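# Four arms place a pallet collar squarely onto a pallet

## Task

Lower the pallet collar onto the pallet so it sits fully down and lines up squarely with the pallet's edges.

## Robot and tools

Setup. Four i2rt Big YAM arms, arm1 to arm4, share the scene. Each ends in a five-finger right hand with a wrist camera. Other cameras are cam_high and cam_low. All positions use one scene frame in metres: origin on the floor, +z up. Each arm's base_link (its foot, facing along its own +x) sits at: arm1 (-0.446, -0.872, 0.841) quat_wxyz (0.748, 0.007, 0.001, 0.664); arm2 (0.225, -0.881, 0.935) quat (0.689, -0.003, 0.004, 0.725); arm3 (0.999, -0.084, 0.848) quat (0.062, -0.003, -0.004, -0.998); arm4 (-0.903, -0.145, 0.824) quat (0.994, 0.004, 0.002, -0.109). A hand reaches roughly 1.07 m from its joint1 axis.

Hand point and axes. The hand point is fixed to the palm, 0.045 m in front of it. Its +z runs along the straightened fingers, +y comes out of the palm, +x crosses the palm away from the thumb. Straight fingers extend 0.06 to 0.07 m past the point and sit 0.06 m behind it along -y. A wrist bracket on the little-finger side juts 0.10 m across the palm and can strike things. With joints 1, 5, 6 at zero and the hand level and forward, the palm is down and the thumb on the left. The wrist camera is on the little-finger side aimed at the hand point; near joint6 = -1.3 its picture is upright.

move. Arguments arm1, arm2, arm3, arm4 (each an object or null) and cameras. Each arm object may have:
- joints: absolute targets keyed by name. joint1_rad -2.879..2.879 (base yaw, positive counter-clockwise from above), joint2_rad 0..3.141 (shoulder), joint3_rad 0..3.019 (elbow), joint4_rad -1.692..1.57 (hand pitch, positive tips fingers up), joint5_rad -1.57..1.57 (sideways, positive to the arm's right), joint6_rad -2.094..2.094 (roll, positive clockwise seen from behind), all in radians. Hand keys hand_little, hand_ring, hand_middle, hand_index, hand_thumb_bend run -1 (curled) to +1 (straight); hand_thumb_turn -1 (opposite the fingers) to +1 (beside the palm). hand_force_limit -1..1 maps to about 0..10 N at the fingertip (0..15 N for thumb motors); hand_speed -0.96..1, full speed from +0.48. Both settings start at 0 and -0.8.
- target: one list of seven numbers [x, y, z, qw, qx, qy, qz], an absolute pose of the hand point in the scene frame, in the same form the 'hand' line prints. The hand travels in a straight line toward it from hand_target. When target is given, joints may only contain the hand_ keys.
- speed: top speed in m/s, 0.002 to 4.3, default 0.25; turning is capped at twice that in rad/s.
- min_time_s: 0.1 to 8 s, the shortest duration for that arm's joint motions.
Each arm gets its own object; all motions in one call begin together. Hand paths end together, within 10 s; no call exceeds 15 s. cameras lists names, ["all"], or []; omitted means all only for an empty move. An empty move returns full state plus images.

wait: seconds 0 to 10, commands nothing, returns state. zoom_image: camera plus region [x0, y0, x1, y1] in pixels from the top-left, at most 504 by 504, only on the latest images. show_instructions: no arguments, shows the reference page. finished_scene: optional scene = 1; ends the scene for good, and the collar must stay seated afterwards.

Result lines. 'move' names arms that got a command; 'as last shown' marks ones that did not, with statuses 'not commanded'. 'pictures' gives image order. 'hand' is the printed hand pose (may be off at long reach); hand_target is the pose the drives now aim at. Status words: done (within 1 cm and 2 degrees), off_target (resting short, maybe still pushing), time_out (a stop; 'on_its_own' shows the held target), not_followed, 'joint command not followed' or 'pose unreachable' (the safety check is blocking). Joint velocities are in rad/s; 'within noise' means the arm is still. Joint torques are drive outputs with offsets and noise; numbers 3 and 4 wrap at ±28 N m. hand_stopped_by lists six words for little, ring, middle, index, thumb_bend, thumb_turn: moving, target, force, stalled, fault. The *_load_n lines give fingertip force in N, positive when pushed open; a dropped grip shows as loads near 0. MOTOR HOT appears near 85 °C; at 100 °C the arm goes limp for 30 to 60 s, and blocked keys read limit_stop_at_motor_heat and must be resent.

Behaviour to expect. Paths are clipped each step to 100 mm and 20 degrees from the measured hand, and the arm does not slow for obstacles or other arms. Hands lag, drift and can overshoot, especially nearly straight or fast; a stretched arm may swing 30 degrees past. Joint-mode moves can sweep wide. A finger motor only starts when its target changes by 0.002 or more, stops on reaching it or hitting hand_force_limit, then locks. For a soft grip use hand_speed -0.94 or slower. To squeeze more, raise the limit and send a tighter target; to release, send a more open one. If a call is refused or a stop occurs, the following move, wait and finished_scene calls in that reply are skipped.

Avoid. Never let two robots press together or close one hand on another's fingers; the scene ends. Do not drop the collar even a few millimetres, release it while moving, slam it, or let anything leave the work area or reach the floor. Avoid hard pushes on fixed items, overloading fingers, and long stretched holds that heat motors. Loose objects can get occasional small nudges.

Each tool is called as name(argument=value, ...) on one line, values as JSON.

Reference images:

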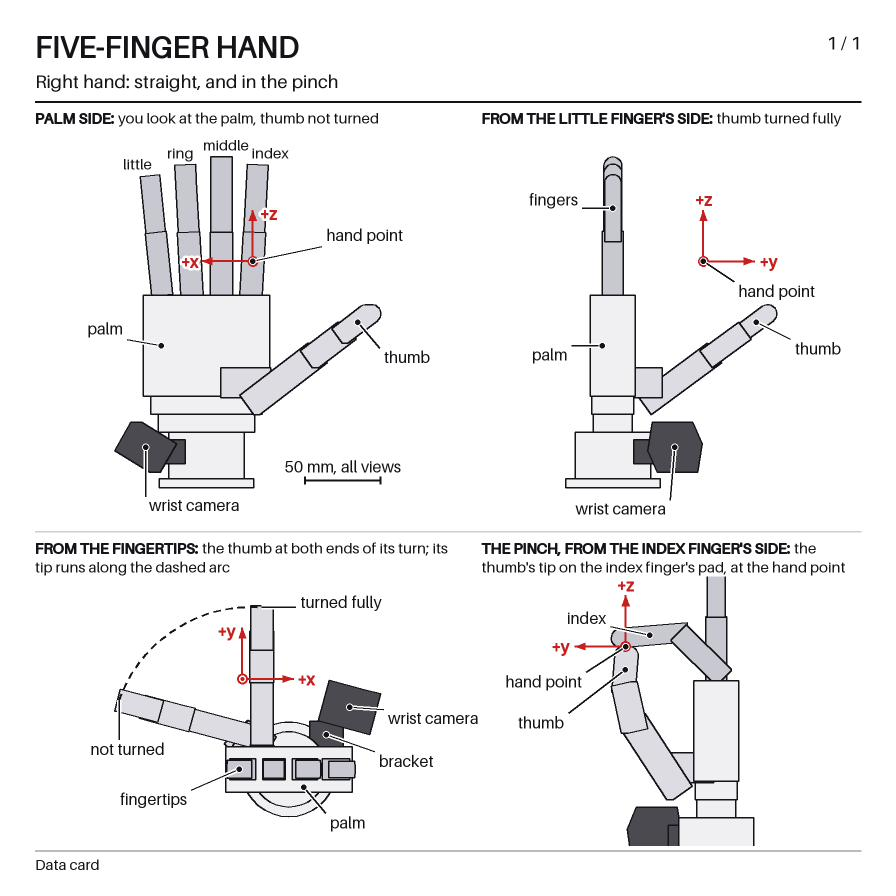

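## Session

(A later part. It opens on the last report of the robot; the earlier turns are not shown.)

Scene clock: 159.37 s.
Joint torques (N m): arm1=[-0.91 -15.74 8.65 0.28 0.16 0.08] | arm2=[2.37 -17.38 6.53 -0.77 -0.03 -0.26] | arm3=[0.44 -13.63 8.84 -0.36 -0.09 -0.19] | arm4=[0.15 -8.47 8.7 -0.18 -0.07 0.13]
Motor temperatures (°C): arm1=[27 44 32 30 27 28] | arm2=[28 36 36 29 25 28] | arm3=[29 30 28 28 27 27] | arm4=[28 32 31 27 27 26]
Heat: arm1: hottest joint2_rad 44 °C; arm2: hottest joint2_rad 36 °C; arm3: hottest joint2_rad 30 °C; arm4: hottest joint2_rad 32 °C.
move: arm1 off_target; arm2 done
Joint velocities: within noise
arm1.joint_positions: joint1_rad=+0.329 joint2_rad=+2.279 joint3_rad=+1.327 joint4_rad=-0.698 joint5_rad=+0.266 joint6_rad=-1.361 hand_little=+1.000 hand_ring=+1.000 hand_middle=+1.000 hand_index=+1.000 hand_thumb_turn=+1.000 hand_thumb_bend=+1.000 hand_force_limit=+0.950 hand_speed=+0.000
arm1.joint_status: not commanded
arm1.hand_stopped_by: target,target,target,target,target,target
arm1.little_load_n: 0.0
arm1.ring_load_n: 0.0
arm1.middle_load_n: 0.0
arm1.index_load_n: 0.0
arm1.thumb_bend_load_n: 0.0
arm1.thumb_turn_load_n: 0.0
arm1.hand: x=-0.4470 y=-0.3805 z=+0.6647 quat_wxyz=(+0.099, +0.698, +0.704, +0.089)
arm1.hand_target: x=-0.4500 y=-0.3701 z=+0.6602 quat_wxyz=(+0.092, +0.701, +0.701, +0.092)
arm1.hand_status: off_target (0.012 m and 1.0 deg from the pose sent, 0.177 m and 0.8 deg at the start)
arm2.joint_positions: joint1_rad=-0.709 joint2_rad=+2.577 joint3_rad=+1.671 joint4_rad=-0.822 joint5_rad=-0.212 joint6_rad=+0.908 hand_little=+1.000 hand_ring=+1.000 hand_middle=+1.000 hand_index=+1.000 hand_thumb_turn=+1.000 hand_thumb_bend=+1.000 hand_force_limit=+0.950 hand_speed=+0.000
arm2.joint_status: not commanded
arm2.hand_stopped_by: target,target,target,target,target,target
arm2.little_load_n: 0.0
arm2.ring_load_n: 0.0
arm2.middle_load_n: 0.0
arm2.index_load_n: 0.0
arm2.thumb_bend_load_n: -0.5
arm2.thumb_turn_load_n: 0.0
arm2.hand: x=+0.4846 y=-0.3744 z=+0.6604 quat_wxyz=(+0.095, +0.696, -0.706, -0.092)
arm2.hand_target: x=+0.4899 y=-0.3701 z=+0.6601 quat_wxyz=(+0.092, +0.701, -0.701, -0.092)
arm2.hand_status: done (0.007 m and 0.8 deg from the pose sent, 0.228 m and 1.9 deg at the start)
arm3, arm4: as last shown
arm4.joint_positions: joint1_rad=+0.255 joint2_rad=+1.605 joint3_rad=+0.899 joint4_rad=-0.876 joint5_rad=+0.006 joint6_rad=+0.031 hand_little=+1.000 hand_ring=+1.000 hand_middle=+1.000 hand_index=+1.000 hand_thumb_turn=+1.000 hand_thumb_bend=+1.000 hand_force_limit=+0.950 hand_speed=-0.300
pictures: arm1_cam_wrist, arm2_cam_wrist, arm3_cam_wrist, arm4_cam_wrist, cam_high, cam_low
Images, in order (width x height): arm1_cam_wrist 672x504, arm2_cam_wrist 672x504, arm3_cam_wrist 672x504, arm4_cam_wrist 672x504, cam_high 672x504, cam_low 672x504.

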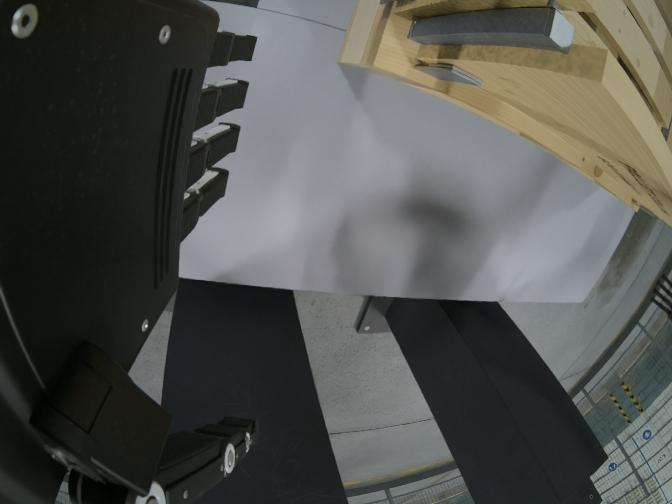

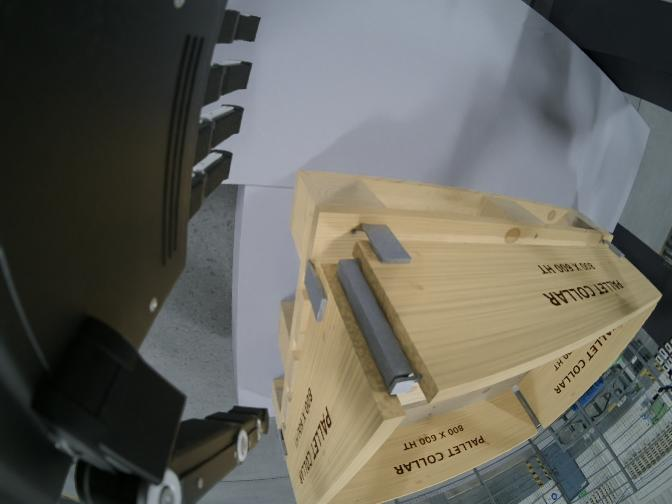

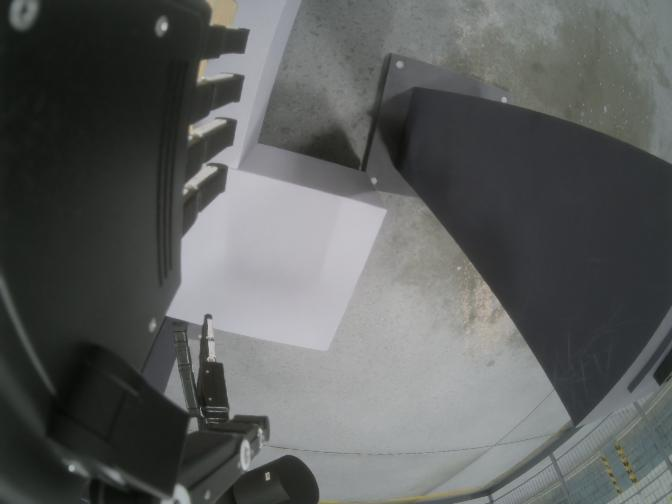

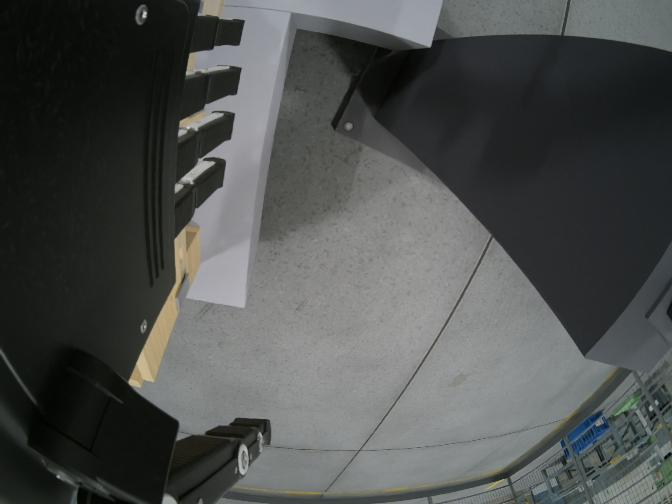

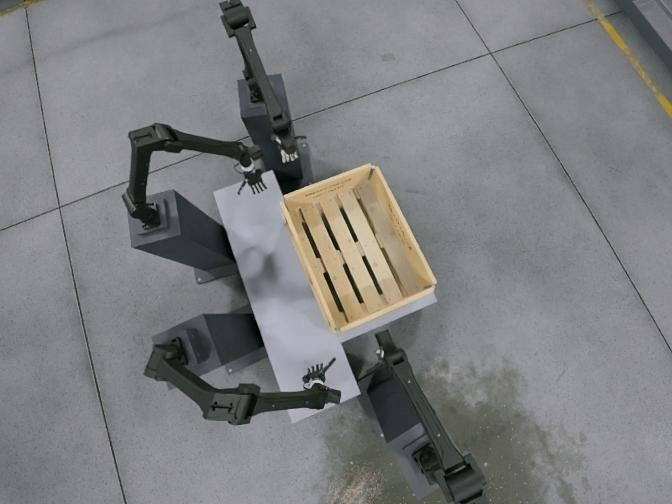

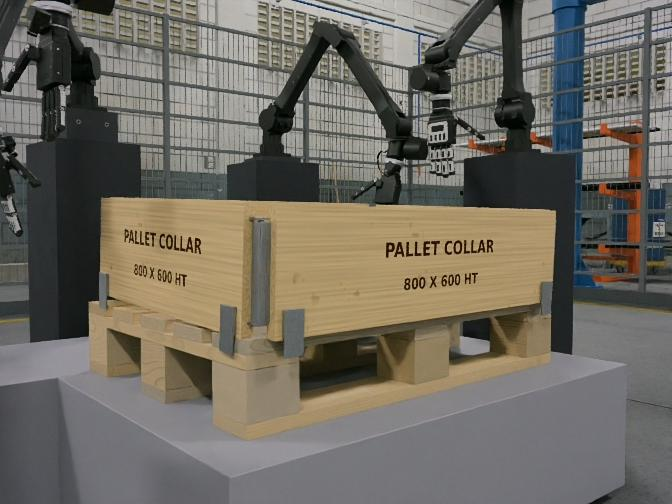

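move(arm1={"target":[-0.45,-0.37,0.50,0.0923,0.7010,0.7010,0.0923],"speed":0.15,"joints":{"hand_index":-0.1,"hand_middle":-0.1,"hand_ring":-0.1,"hand_little":-0.1,"hand_speed":-0.3}}, arm2={"target":[0.49,-0.37,0.50,0.0923,0.7010,-0.7010,-0.0923],"speed":0.15,"joints":{"hand_index":-0.1,"hand_middle":-0.1,"hand_ring":-0.1,"hand_little":-0.1,"hand_speed":-0.3}}, arm3={"target":[0.325,-0.17,0.80,0,0.7071,0.7071,0],"speed":0.2,"joints":{"hand_thumb_turn":-1.0,"hand_thumb_bend":0.9}}, arm4={"target":[-0.28,-0.17,0.80,0,0.7071,-0.7071,0],"speed":0.2,"joints":{"hand_thumb_turn":-1.0,"hand_thumb_bend":0.9}}, cameras=["all"])

Scene clock: 163.00 s.
Joint torques (N m): arm1=[-0.44 -17.49 6.67 0.44 0.15 0.06] | arm2=[2.61 -17.79 5.78 -0.16 -0.07 -0.24] | arm3=[2.02 -22.95 11.26 -0.46 -0.11 -0.06] | arm4=[-0.62 -17.85 10.97 -0.24 -0.08 -0.07]
Motor temperatures (°C): arm1=[27 43 32 30 27 28] | arm2=[28 36 36 29 25 28] | arm3=[29 30 29 28 27 27] | arm4=[28 32 31 27 27 26]
Heat: arm1: hottest joint2_rad 43 °C; arm2: hottest joint2_rad 36 °C; arm3: hottest joint2_rad 30 °C; arm4: hottest joint2_rad 32 °C.
move: arm1 done; arm2 done; arm3 off_target; arm4 off_target
Joint velocities: within noise
arm1.joint_positions: joint1_rad=+0.329 joint2_rad=+2.635 joint3_rad=+1.492 joint4_rad=-0.502 joint5_rad=+0.266 joint6_rad=-1.361 hand_little=-0.100 hand_ring=-0.100 hand_middle=-0.100 hand_index=-0.100 hand_thumb_turn=+1.000 hand_thumb_bend=+1.000 hand_force_limit=+0.950 hand_speed=-0.300
arm1.joint_status: all done
arm1.hand_stopped_by: target,target,target,target,target,target
arm1.little_load_n: 0.0
arm1.ring_load_n: 0.0
arm1.middle_load_n: 0.0
arm1.index_load_n: 0.0
arm1.thumb_bend_load_n: 0.0
arm1.thumb_turn_load_n: 0.0
arm1.hand: x=-0.4496 y=-0.3749 z=+0.5088 quat_wxyz=(+0.096, +0.698, +0.704, +0.090)
arm1.hand_target: x=-0.4500 y=-0.3704 z=+0.5001 quat_wxyz=(+0.092, +0.701, +0.701, +0.092)
arm1.hand_status: done (0.010 m and 0.7 deg from the pose sent, 0.165 m and 1.0 deg at the start)
arm2.joint_positions: joint1_rad=-0.709 joint2_rad=+2.954 joint3_rad=+1.966 joint4_rad=-0.759 joint5_rad=-0.212 joint6_rad=+0.907 hand_little=-0.100 hand_ring=-0.100 hand_middle=-0.100 hand_index=-0.100 hand_thumb_turn=+1.000 hand_thumb_bend=+1.000 hand_force_limit=+0.950 hand_speed=-0.300
arm2.joint_status: all done
arm2.hand_stopped_by: target,target,target,target,target,target
arm2.little_load_n: 0.0
arm2.ring_load_n: 0.0
arm2.middle_load_n: 0.0
arm2.index_load_n: 0.0
arm2.thumb_bend_load_n: 0.0
arm2.thumb_turn_load_n: 0.0
arm2.hand: x=+0.4835 y=-0.3770 z=+0.5017 quat_wxyz=(+0.104, +0.695, -0.706, -0.091)
arm2.hand_target: x=+0.4899 y=-0.3701 z=+0.5002 quat_wxyz=(+0.092, +0.701, -0.701, -0.092)
arm2.hand_status: done (0.010 m and 1.6 deg from the pose sent, 0.160 m and 0.8 deg at the start)
arm3.joint_positions: joint1_rad=-0.058 joint2_rad=+2.469 joint3_rad=+2.229 joint4_rad=-1.331 joint5_rad=+0.010 joint6_rad=+0.069 hand_little=+1.000 hand_ring=+1.000 hand_middle=+1.000 hand_index=+1.000 hand_thumb_turn=-1.000 hand_thumb_bend=+0.900 hand_force_limit=+0.950 hand_speed=-0.300
arm3.joint_status: all done
arm3.hand_stopped_by: target,target,target,target,target,target
arm3.little_load_n: 0.0
arm3.ring_load_n: 0.0
arm3.middle_load_n: 0.0
arm3.index_load_n: 0.0
arm3.thumb_bend_load_n: 0.0
arm3.thumb_turn_load_n: -0.5
arm3.hand: x=+0.3293 y=-0.1604 z=+0.8066 quat_wxyz=(+0.003, -0.708, -0.706, +0.001)
arm3.hand_target: x=+0.3255 y=-0.1699 z=+0.7999 quat_wxyz=(+0.000, -0.707, -0.707, +0.000)
arm3.hand_status: off_target (0.012 m and 0.4 deg from the pose sent, 0.290 m and 0.6 deg at the start)
arm4.joint_positions: joint1_rad=+0.145 joint2_rad=+2.281 joint3_rad=+1.917 joint4_rad=-1.226 joint5_rad=+0.007 joint6_rad=-0.069 hand_little=+1.000 hand_ring=+1.000 hand_middle=+1.000 hand_index=+1.000 hand_thumb_turn=-1.000 hand_thumb_bend=+0.900 hand_force_limit=+0.950 hand_speed=-0.300
arm4.joint_status: all done
arm4.hand_stopped_by: target,target,target,target,target,target
arm4.little_load_n: 0.0
arm4.ring_load_n: 0.0
arm4.middle_load_n: 0.0
arm4.index_load_n: 0.0
arm4.thumb_bend_load_n: 0.0
arm4.thumb_turn_load_n: 0.0
arm4.hand: x=-0.2933 y=-0.1654 z=+0.7921 quat_wxyz=(+0.007, +0.705, -0.709, -0.009)
arm4.hand_target: x=-0.2804 y=-0.1701 z=+0.8003 quat_wxyz=(+0.000, +0.707, -0.707, +0.000)
arm4.hand_status: off_target (0.016 m and 1.4 deg from the pose sent, 0.301 m and 0.9 deg at the start)
pictures: arm1_cam_wrist, arm2_cam_wrist, arm3_cam_wrist, arm4_cam_wrist, cam_high, cam_low
Images, in order (width x height): arm1_cam_wrist 672x504, arm2_cam_wrist 672x504, arm3_cam_wrist 672x504, arm4_cam_wrist 672x504, cam_high 672x504, cam_low 672x504.

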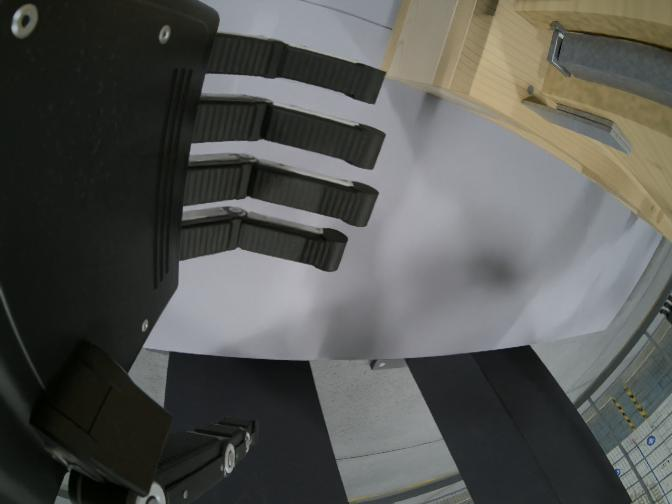

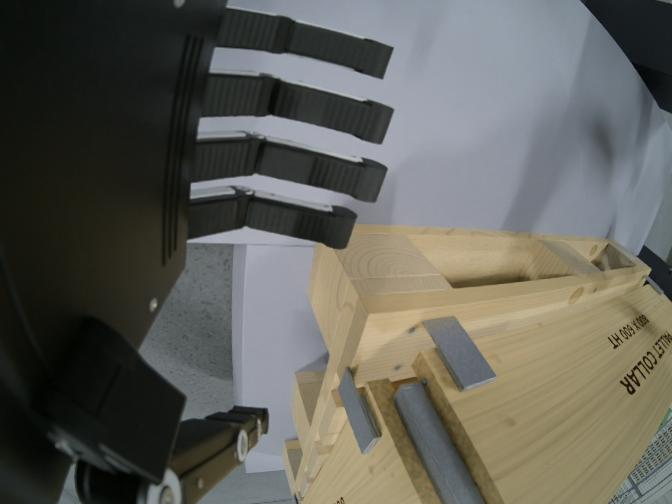

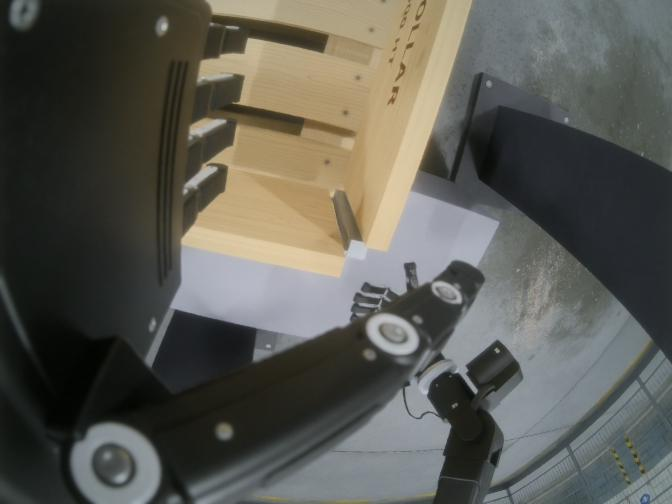

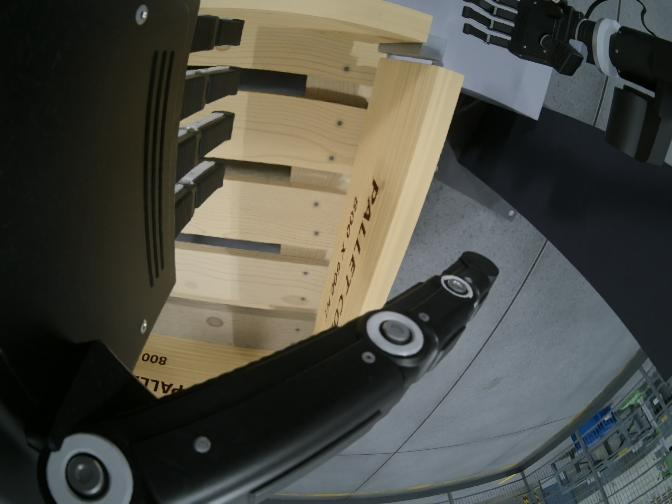

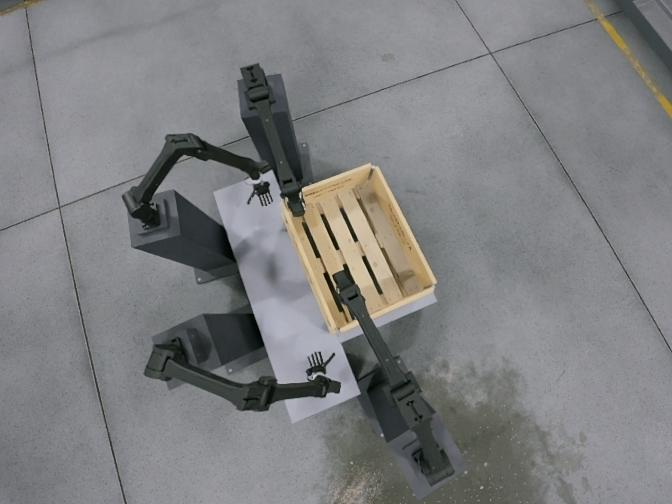

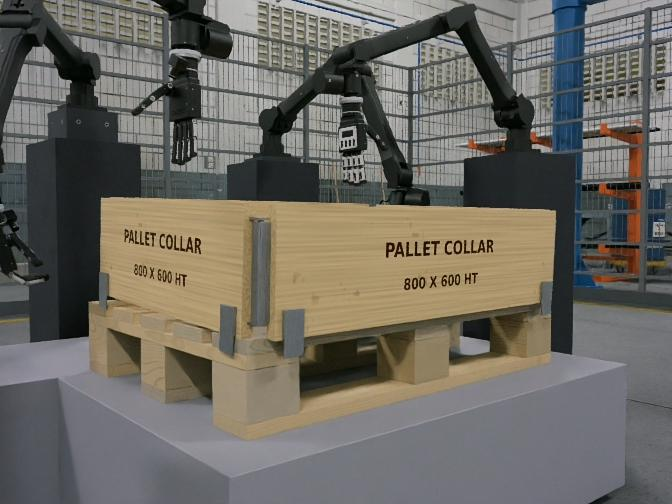

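move(arm1={"target":[-0.46,-0.34,0.45,0.0923,0.7010,0.7010,0.0923],"speed":0.15}, arm2={"target":[0.50,-0.34,0.45,0.0923,0.7010,-0.7010,-0.0923],"speed":0.15})

move(arm1={"target":[-0.46,-0.225,0.45,0.0923,0.7010,0.7010,0.0923],"speed":0.12}, arm2={"target":[0.50,-0.185,0.45,0.0923,0.7010,-0.7010,-0.0923],"speed":0.12}, cameras=["all"])

Scene clock: 164.53 s.
Joint torques (N m): arm1=[-0.38 -18.49 7.02 -0.08 0.18 0.09] | arm2=[3.43 -18.37 6.63 -0.79 -0.02 -0.05] | arm3=[2.78 -23.12 11.32 -0.55 -0.07 -0.06] | arm4=[-0.62 -17.9 10.96 -0.25 -0.08 -0.08]
Motor temperatures (°C): arm1=[27 43 32 30 27 28] | arm2=[28 36 36 29 25 28] | arm3=[29 30 29 28 27 27] | arm4=[28 32 31 27 27 26]
Heat: arm1: hottest joint2_rad 43 °C; arm2: hottest joint2_rad 36 °C; arm3: hottest joint2_rad 30 °C; arm4: hottest joint2_rad 32 °C.
move: arm1 done; arm2 done
Joint velocities: within noise
arm1.joint_positions: joint1_rad=+0.329 joint2_rad=+2.791 joint3_rad=+1.699 joint4_rad=-0.537 joint5_rad=+0.266 joint6_rad=-1.358 hand_little=-0.100 hand_ring=-0.100 hand_middle=-0.100 hand_index=-0.100 hand_thumb_turn=+1.000 hand_thumb_bend=+1.000 hand_force_limit=+0.950 hand_speed=-0.300
arm1.joint_status: not commanded
arm1.hand_stopped_by: target,target,target,target,target,target
arm1.little_load_n: 0.0
arm1.ring_load_n: 0.0
arm1.middle_load_n: 0.0
arm1.index_load_n: 0.0
arm1.thumb_bend_load_n: 0.0
arm1.thumb_turn_load_n: 0.0
arm1.hand: x=-0.4577 y=-0.3397 z=+0.4586 quat_wxyz=(+0.090, +0.700, +0.702, +0.095)
arm1.hand_target: x=-0.4600 y=-0.3402 z=+0.4502 quat_wxyz=(+0.092, +0.701, +0.701, +0.092)
arm1.hand_status: done (0.009 m and 0.4 deg from the pose sent, 0.069 m and 0.7 deg at the start)
arm2.joint_positions: joint1_rad=-0.704 joint2_rad=+3.146 joint3_rad=+2.274 joint4_rad=-0.843 joint5_rad=-0.212 joint6_rad=+0.907 hand_little=-0.100 hand_ring=-0.100 hand_middle=-0.100 hand_index=-0.100 hand_thumb_turn=+1.000 hand_thumb_bend=+1.000 hand_force_limit=+0.950 hand_speed=-0.300
arm2.joint_status: not commanded
arm2.hand_stopped_by: target,target,target,target,target,target
arm2.little_load_n: 0.0
arm2.ring_load_n: 0.0
arm2.middle_load_n: 0.0
arm2.index_load_n: 0.0
arm2.thumb_bend_load_n: 0.0
arm2.thumb_turn_load_n: 0.0
arm2.hand: x=+0.5033 y=-0.3471 z=+0.4526 quat_wxyz=(+0.088, +0.699, -0.704, -0.093)
arm2.hand_target: x=+0.4996 y=-0.3403 z=+0.4506 quat_wxyz=(+0.087, +0.701, -0.702, -0.091)
arm2.hand_status: done (0.008 m and 0.6 deg from the pose sent, 0.066 m and 1.6 deg at the start; a joint's target at an end of its range on 24 of 40 steps)
arm3, arm4: as last shown
arm3.thumb_turn_load_n: 0.0
pictures: none

Scene clock: 166.87 s.
Joint torques (N m): arm1=[-1.14 -20.95 10.91 0.05 0.2 -0.08] | arm2=[3.31 -19.49 5.91 0.91 0.13 -0.01] | arm3=[2.43 -22.53 11.36 -0.44 -0.09 -0.02] | arm4=[-0.67 -17.85 10.96 -0.25 -0.08 -0.07]
Motor temperatures (°C): arm1=[27 42 32 30 27 28] | arm2=[28 36 36 29 25 28] | arm3=[29 30 29 27 27 27] | arm4=[28 32 32 27 27 26]
Heat: arm1: hottest joint2_rad 42 °C; arm2: hottest joint2_rad 36 °C; arm3: hottest joint2_rad 30 °C; arm4: hottest joint2_rad 32 °C.
move: arm1 off_target; arm2 off_target
Joint velocities: within noise
arm1.joint_positions: joint1_rad=+0.304 joint2_rad=+3.000 joint3_rad=+2.267 joint4_rad=-0.887 joint5_rad=+0.266 joint6_rad=-1.381 hand_little=-0.100 hand_ring=-0.100 hand_middle=-0.100 hand_index=-0.100 hand_thumb_turn=+1.000 hand_thumb_bend=+1.000 hand_force_limit=+0.950 hand_speed=-0.300
arm1.joint_status: not commanded
arm1.hand_stopped_by: target,target,target,target,target,target
arm1.little_load_n: 0.0
arm1.ring_load_n: 0.0
arm1.middle_load_n: 0.5
arm1.index_load_n: 0.0
arm1.thumb_bend_load_n: 0.0
arm1.thumb_turn_load_n: 0.0
arm1.hand: x=-0.4653 y=-0.2244 z=+0.4627 quat_wxyz=(+0.088, +0.701, +0.701, +0.095)
arm1.hand_target: x=-0.4600 y=-0.2257 z=+0.4503 quat_wxyz=(+0.092, +0.701, +0.701, +0.092)
arm1.hand_status: off_target (0.014 m and 0.5 deg from the pose sent, 0.115 m and 0.4 deg at the start)
arm2.joint_positions: joint1_rad=-0.530 joint2_rad=+3.146 joint3_rad=+2.337 joint4_rad=-0.470 joint5_rad=-0.033 joint6_rad=+1.226 hand_little=-0.100 hand_ring=-0.100 hand_middle=-0.100 hand_index=-0.100 hand_thumb_turn=+1.000 hand_thumb_bend=+1.000 hand_force_limit=+0.950 hand_speed=-0.300
arm2.joint_status: not commanded
arm2.hand_stopped_by: target,target,target,target,target,target
arm2.little_load_n: 0.0
arm2.ring_load_n: 0.0
arm2.middle_load_n: 0.0
arm2.index_load_n: 0.0
arm2.thumb_bend_load_n: -0.5
arm2.thumb_turn_load_n: 0.0
arm2.hand: x=+0.5044 y=-0.1875 z=+0.4603 quat_wxyz=(-0.126, +0.653, -0.744, -0.065)
arm2.hand_target: x=+0.4990 y=-0.1874 z=+0.4530 quat_wxyz=(-0.128, +0.650, -0.746, -0.066)
arm2.hand_status: off_target (0.011 m and 26.3 deg from the pose sent, 0.162 m and 0.6 deg at the start; pose on its path clipped on 28 of 70 steps; a joint's target at an end of its range on 70 of 70 steps)
arm3, arm4: as last shown
arm3.thumb_bend_load_n: -0.5
arm4.ring_load_n: 0.5
pictures: arm1_cam_wrist, arm2_cam_wrist, arm3_cam_wrist, arm4_cam_wrist, cam_high, cam_low
Images, in order (width x height): arm1_cam_wrist 672x504, arm2_cam_wrist 672x504, arm3_cam_wrist 672x504, arm4_cam_wrist 672x504, cam_high 672x504, cam_low 672x504.

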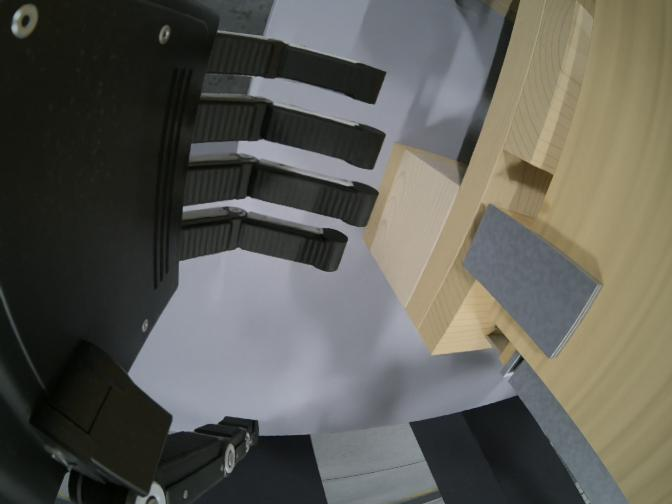

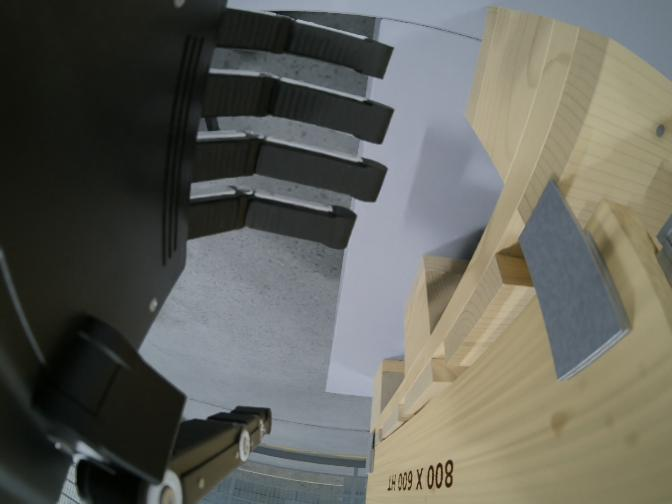

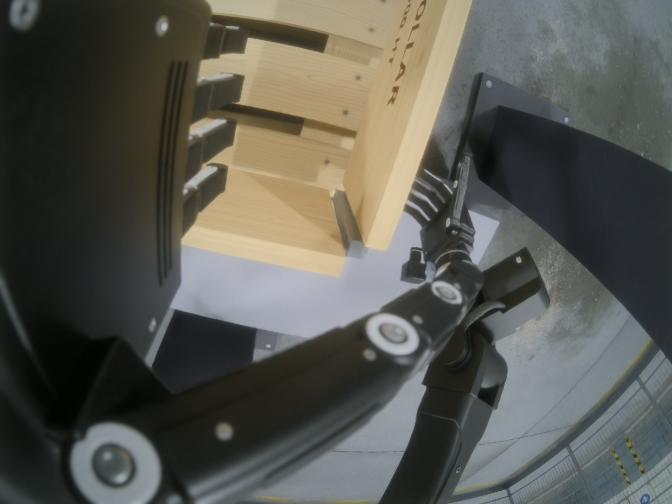

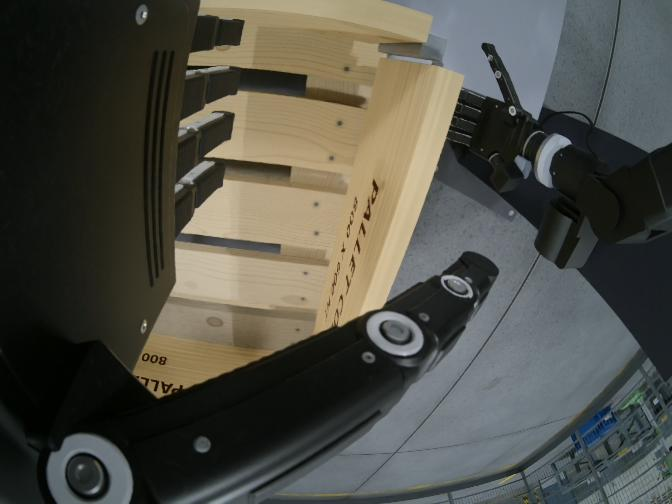

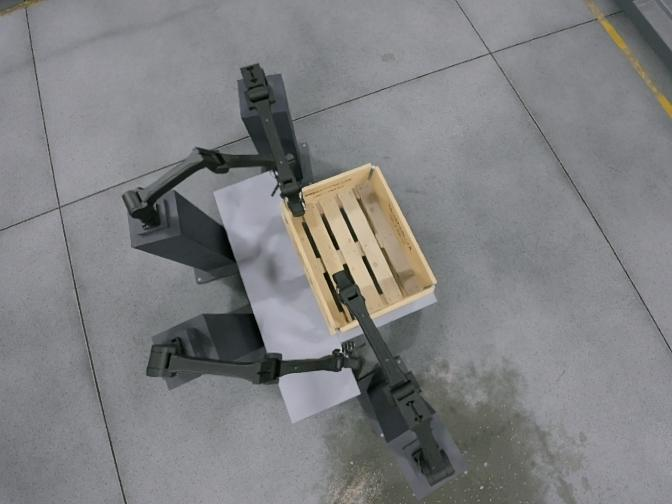

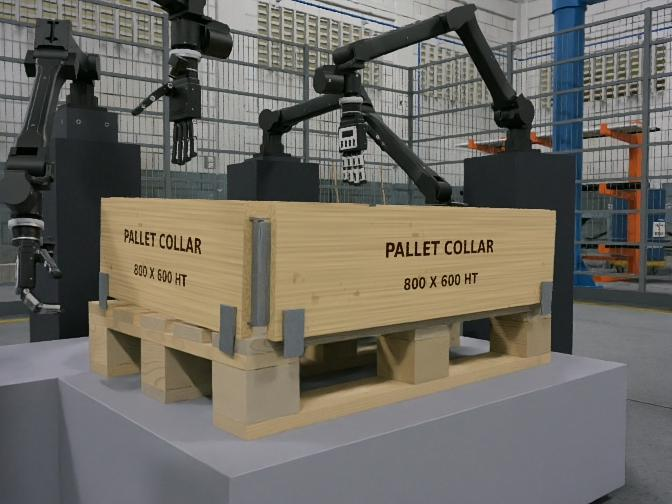

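move(arm1={"target":[-0.435,-0.234,0.435,0.0923,0.7010,0.7010,0.0923],"speed":0.1}, arm2={"target":[0.485,-0.197,0.442,-0.064,0.704,-0.678,-0.2015],"speed":0.1,"joints":{"hand_middle":-0.24,"hand_ring":-0.38,"hand_little":-0.5}}, cameras=["arm1_cam_wrist","arm2_cam_wrist","cam_low"])

zoom_image(camera="cam_low", region=[0, 180, 200, 350])

Scene clock: 170.83 s.
Joint torques (N m): arm1=[-1.14 -20.95 6.75 0.57 0.29 -0.05] | arm2=[1.79 -18.61 5.23 1.06 -0.12 -0.24] | arm3=[2.55 -22.89 11.26 -0.38 -0.07 -0.04] | arm4=[-0.67 -17.85 10.97 -0.27 -0.08 -0.07]
Motor temperatures (°C): arm1=[27 42 32 30 27 28] | arm2=[28 37 36 29 25 27] | arm3=[29 30 30 27 27 27] | arm4=[28 33 32 27 27 26]
Heat: arm1: hottest joint2_rad 42 °C; arm2: hottest joint2_rad 37 °C; arm3: hottest joint2_rad 30 °C; arm4: hottest joint2_rad 33 °C.
move: arm1 off_target; arm2 off_target
Joint velocities: within noise
arm1.joint_positions: joint1_rad=+0.270 joint2_rad=+3.000 joint3_rad=+2.262 joint4_rad=-0.846 joint5_rad=+0.266 joint6_rad=-1.415 hand_little=-0.100 hand_ring=-0.100 hand_middle=-0.100 hand_index=-0.100 hand_thumb_turn=+1.000 hand_thumb_bend=+1.000 hand_force_limit=+0.950 hand_speed=-0.300
arm1.joint_status: not commanded
arm1.hand_stopped_by: target,target,target,target,target,target
arm1.little_load_n: 0.0
arm1.ring_load_n: 0.0
arm1.middle_load_n: 0.0
arm1.index_load_n: 0.5
arm1.thumb_bend_load_n: 0.0
arm1.thumb_turn_load_n: 0.0
arm1.hand: x=-0.4433 y=-0.2147 z=+0.4597 quat_wxyz=(+0.077, +0.703, +0.700, +0.102)
arm1.hand_target: x=-0.4352 y=-0.2348 z=+0.4360 quat_wxyz=(+0.092, +0.701, +0.701, +0.092)
arm1.hand_status: off_target (0.032 m and 2.1 deg from the pose sent, 0.042 m and 0.5 deg at the start)
arm2.joint_positions: joint1_rad=-0.538 joint2_rad=+3.146 joint3_rad=+2.229 joint4_rad=-0.268 joint5_rad=-0.175 joint6_rad=+1.166 hand_little=-0.500 hand_ring=-0.380 hand_middle=-0.240 hand_index=-0.100 hand_thumb_turn=+1.000 hand_thumb_bend=+1.000 hand_force_limit=+0.950 hand_speed=-0.300
arm2.joint_status: all done
arm2.hand_stopped_by: target,target,target,target,target,target
arm2.little_load_n: 0.0
arm2.ring_load_n: 0.0
arm2.middle_load_n: 0.0
arm2.index_load_n: 0.0
arm2.thumb_bend_load_n: 0.0
arm2.thumb_turn_load_n: 0.0
arm2.hand: x=+0.4783 y=-0.1915 z=+0.4528 quat_wxyz=(-0.148, +0.675, -0.709, -0.142)
arm2.hand_target: x=+0.4840 y=-0.1989 z=+0.4451 quat_wxyz=(-0.151, +0.676, -0.707, -0.141)
arm2.hand_status: off_target (0.014 m and 12.7 deg from the pose sent, 0.028 m and 19.6 deg at the start; a joint's target at an end of its range on 67 of 68 steps)
arm3, arm4: as last shown
arm3.thumb_bend_load_n: 0.0
arm4.ring_load_n: 0.0
Images, in order (width x height): arm1_cam_wrist 672x504, arm2_cam_wrist 672x504, cam_low 672x504.

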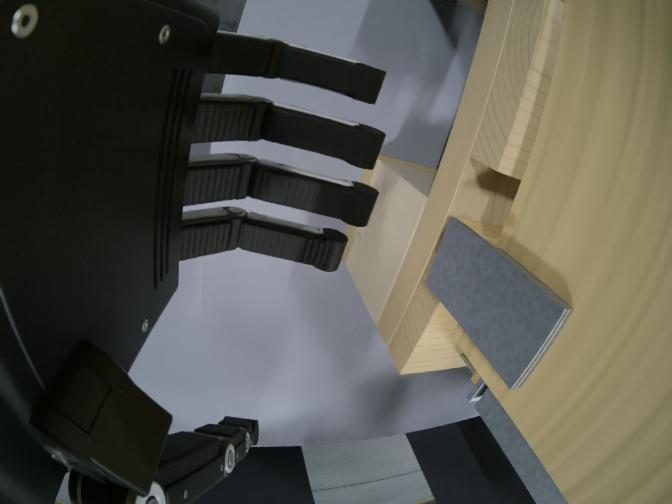

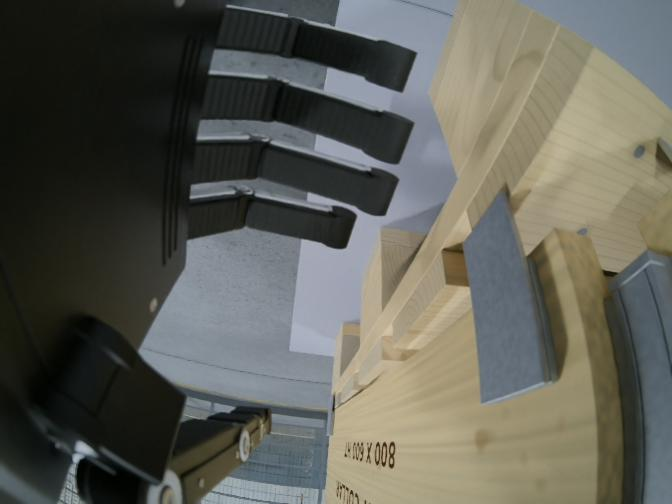

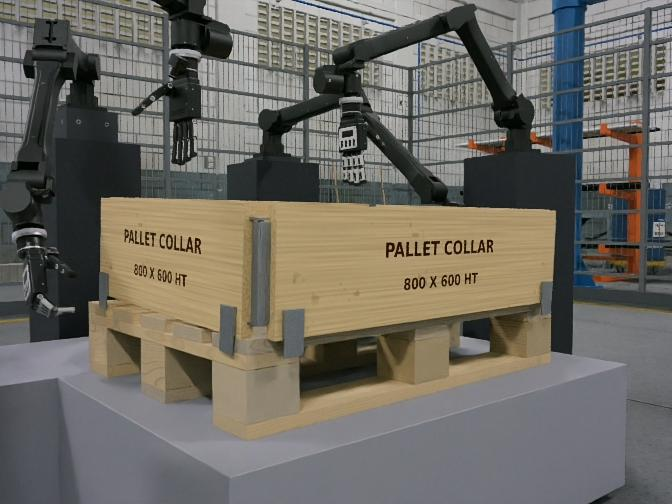

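Scaled by 2.520 from the camera's image (finer frame: 960x720).

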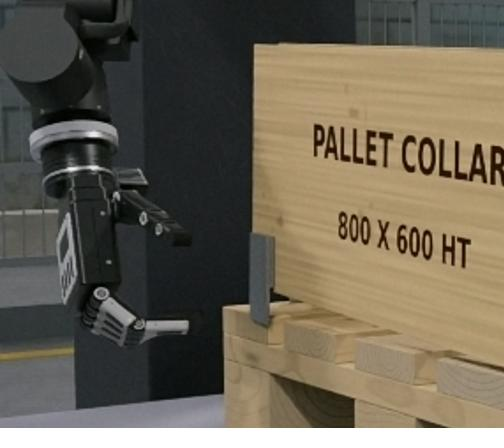

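move(arm1={"target":[-0.405,-0.245,0.425,0.0923,0.7010,0.7010,0.0923],"speed":0.1}, arm2={"target":[0.455,-0.210,0.436,-0.064,0.704,-0.678,-0.2015],"speed":0.1}, cameras=["arm1_cam_wrist","arm2_cam_wrist","cam_low"])

zoom_image(camera="cam_low", region=[0, 180, 200, 350])

Scene clock: 173.00 s.
Joint torques (N m): arm1=[-1.2 -21.95 6.28 0.53 0.33 -0.02] | arm2=[3.08 -18.55 4.98 0.61 -0.2 -0.25] | arm3=[2.43 -23.24 11.17 -0.61 -0.1 -0.02] | arm4=[-0.62 -17.85 10.97 -0.25 -0.08 -0.08]
Motor temperatures (°C): arm1=[27 42 32 30 27 28] | arm2=[28 37 36 29 25 27] | arm3=[29 30 30 27 27 27] | arm4=[28 33 32 27 27 26]
Heat: arm1: hottest joint2_rad 42 °C; arm2: hottest joint2_rad 37 °C; arm3: hottest joint2_rad 30 °C; arm4: hottest joint2_rad 33 °C.
move: arm1 off_target; arm2 off_target
Joint velocities: within noise
arm1.joint_positions: joint1_rad=+0.226 joint2_rad=+3.000 joint3_rad=+2.194 joint4_rad=-0.778 joint5_rad=+0.267 joint6_rad=-1.459 hand_little=-0.100 hand_ring=-0.100 hand_middle=-0.100 hand_index=-0.100 hand_thumb_turn=+1.000 hand_thumb_bend=+1.000 hand_force_limit=+0.950 hand_speed=-0.300
arm1.joint_status: not commanded
arm1.hand_stopped_by: target,target,target,target,target,target
arm1.little_load_n: 0.0
arm1.ring_load_n: 0.0
arm1.middle_load_n: 0.0
arm1.index_load_n: 0.5
arm1.thumb_bend_load_n: 0.0
arm1.thumb_turn_load_n: 0.0
arm1.hand: x=-0.4114 y=-0.2308 z=+0.4411 quat_wxyz=(+0.082, +0.703, +0.700, +0.099)
arm1.hand_target: x=-0.4051 y=-0.2452 z=+0.4255 quat_wxyz=(+0.092, +0.701, +0.701, +0.092)
arm1.hand_status: off_target (0.022 m and 1.4 deg from the pose sent, 0.060 m and 2.1 deg at the start)
arm2.joint_positions: joint1_rad=-0.538 joint2_rad=+3.146 joint3_rad=+2.196 joint4_rad=-0.268 joint5_rad=-0.227 joint6_rad=+1.157 hand_little=-0.500 hand_ring=-0.380 hand_middle=-0.240 hand_index=-0.100 hand_thumb_turn=+1.000 hand_thumb_bend=+1.000 hand_force_limit=+0.950 hand_speed=-0.300
arm2.joint_status: not commanded
arm2.hand_stopped_by: target,target,target,target,target,target
arm2.little_load_n: 0.0
arm2.ring_load_n: 0.0
arm2.middle_load_n: 0.5
arm2.index_load_n: 0.0
arm2.thumb_bend_load_n: 0.0
arm2.thumb_turn_load_n: 0.0
arm2.hand: x=+0.4606 y=-0.2051 z=+0.4473 quat_wxyz=(-0.124, +0.681, -0.704, -0.160)
arm2.hand_target: x=+0.4543 y=-0.2117 z=+0.4386 quat_wxyz=(-0.121, +0.687, -0.699, -0.159)
arm2.hand_status: off_target (0.014 m and 9.3 deg from the pose sent, 0.034 m and 12.7 deg at the start; a joint's target at an end of its range on 50 of 50 steps)
arm3, arm4: as last shown
Images, in order (width x height): arm1_cam_wrist 672x504, arm2_cam_wrist 672x504, cam_low 672x504.

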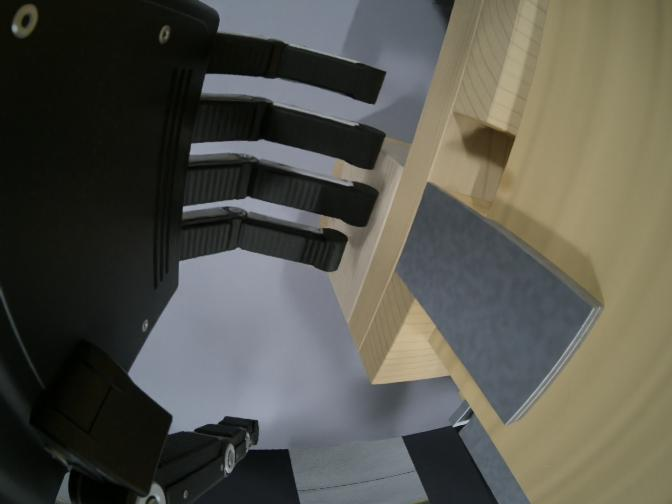

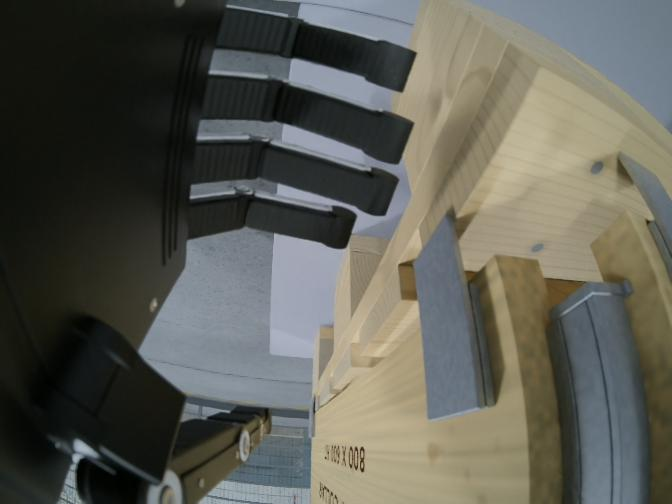

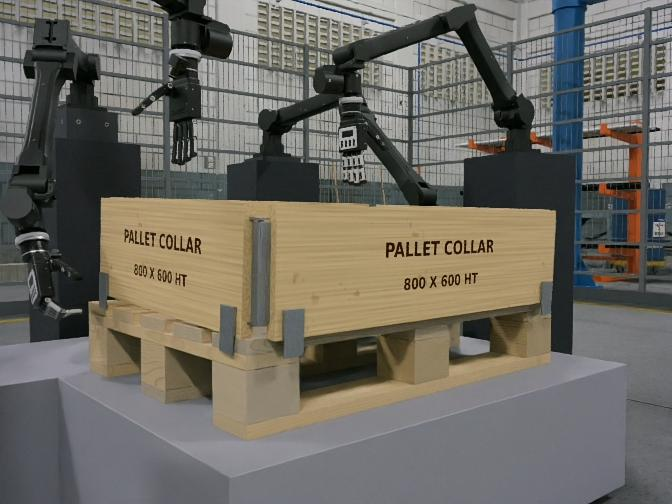

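Scaled by 2.520 from the camera's image (finer frame: 960x720).

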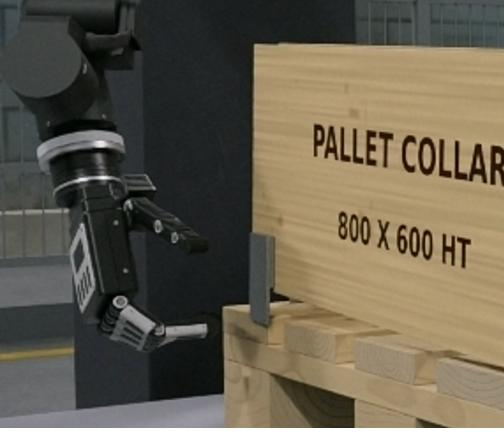

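move(arm1={"target":[-0.380,-0.236,0.425,0.0923,0.7010,0.7010,0.0923],"speed":0.08}, arm2={"target":[0.434,-0.201,0.434,-0.064,0.704,-0.678,-0.2015],"speed":0.08}, cameras=["arm1_cam_wrist","arm2_cam_wrist","cam_low"])

zoom_image(camera="cam_low", region=[0, 180, 200, 350])

Scene clock: 175.23 s.
Joint torques (N m): arm1=[-0.91 -20.37 9.24 0.21 0.35 -0.07] | arm2=[3.19 -18.49 4.97 1.05 0.01 0.01] | arm3=[2.84 -23.71 11.26 -0.57 -0.07 -0.03] | arm4=[-0.67 -17.85 10.96 -0.24 -0.08 -0.08]
Motor temperatures (°C): arm1=[27 42 32 30 27 28] | arm2=[28 37 36 29 25 27] | arm3=[29 30 30 27 27 27] | arm4=[28 33 33 27 27 26]
Heat: arm1: hottest joint2_rad 42 °C; arm2: hottest joint2_rad 37 °C; arm3: hottest joint2_rad 30 °C; arm4: hottest joint2_rad 33 °C.
move: arm1 off_target; arm2 off_target
Joint velocities: within noise
arm1.joint_positions: joint1_rad=+0.192 joint2_rad=+3.000 joint3_rad=+2.194 joint4_rad=-0.778 joint5_rad=+0.268 joint6_rad=-1.499 hand_little=-0.100 hand_ring=-0.100 hand_middle=-0.100 hand_index=-0.100 hand_thumb_turn=+1.000 hand_thumb_bend=+1.000 hand_force_limit=+0.950 hand_speed=-0.300
arm1.joint_status: not commanded
arm1.hand_stopped_by: target,target,target,target,target,target
arm1.little_load_n: 0.0
arm1.ring_load_n: 0.0
arm1.middle_load_n: 0.0
arm1.index_load_n: 0.5
arm1.thumb_bend_load_n: 0.0
arm1.thumb_turn_load_n: 0.0
arm1.hand: x=-0.3882 y=-0.2303 z=+0.4411 quat_wxyz=(+0.086, +0.701, +0.701, +0.096)
arm1.hand_target: x=-0.3801 y=-0.2366 z=+0.4255 quat_wxyz=(+0.092, +0.701, +0.701, +0.092)
arm1.hand_status: off_target (0.019 m and 0.8 deg from the pose sent, 0.036 m and 1.4 deg at the start)
arm2.joint_positions: joint1_rad=-0.508 joint2_rad=+3.146 joint3_rad=+2.189 joint4_rad=-0.264 joint5_rad=-0.219 joint6_rad=+1.160 hand_little=-0.500 hand_ring=-0.380 hand_middle=-0.240 hand_index=-0.100 hand_thumb_turn=+1.000 hand_thumb_bend=+1.000 hand_force_limit=+0.950 hand_speed=-0.300
arm2.joint_status: not commanded
arm2.hand_stopped_by: target,target,target,target,target,target
arm2.little_load_n: 0.0
arm2.ring_load_n: 0.0
arm2.middle_load_n: 0.0
arm2.index_load_n: 0.0
arm2.thumb_bend_load_n: 0.0
arm2.thumb_turn_load_n: 0.0
arm2.hand: x=+0.4408 y=-0.2012 z=+0.4447 quat_wxyz=(-0.121, +0.690, -0.696, -0.158)
arm2.hand_target: x=+0.4332 y=-0.2029 z=+0.4371 quat_wxyz=(-0.121, +0.688, -0.698, -0.159)
arm2.hand_status: off_target (0.013 m and 8.7 deg from the pose sent, 0.030 m and 9.3 deg at the start; a joint's target at an end of its range on 49 of 49 steps)
arm3, arm4: as last shown
Images, in order (width x height): arm1_cam_wrist 672x504, arm2_cam_wrist 672x504, cam_low 672x504.

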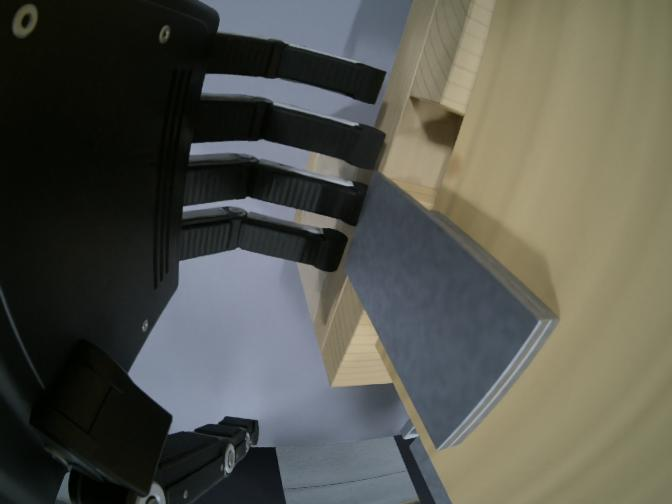

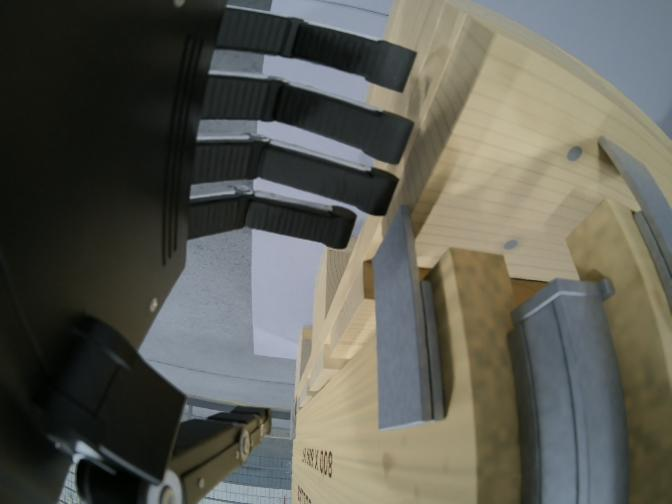

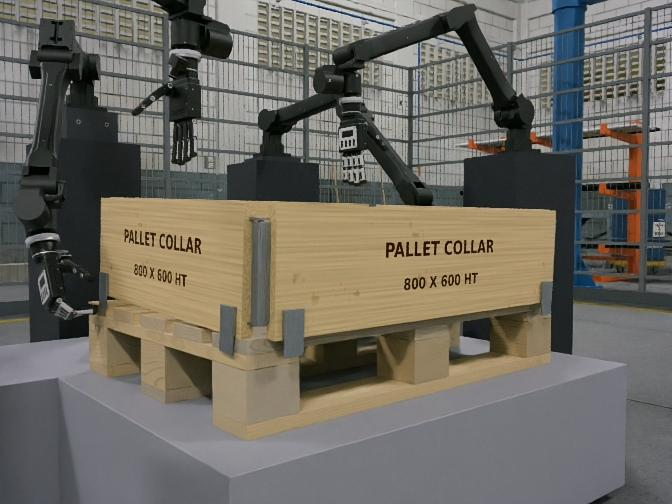

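Scaled by 2.520 from the camera's image (finer frame: 960x720).

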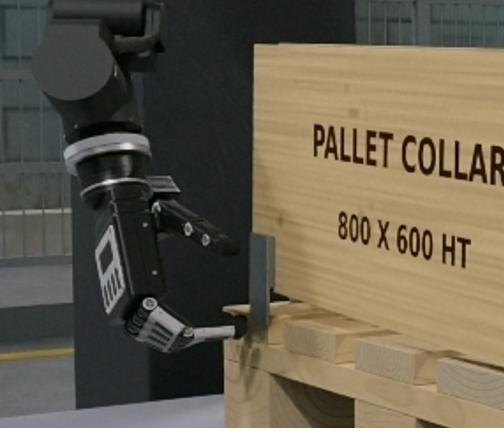

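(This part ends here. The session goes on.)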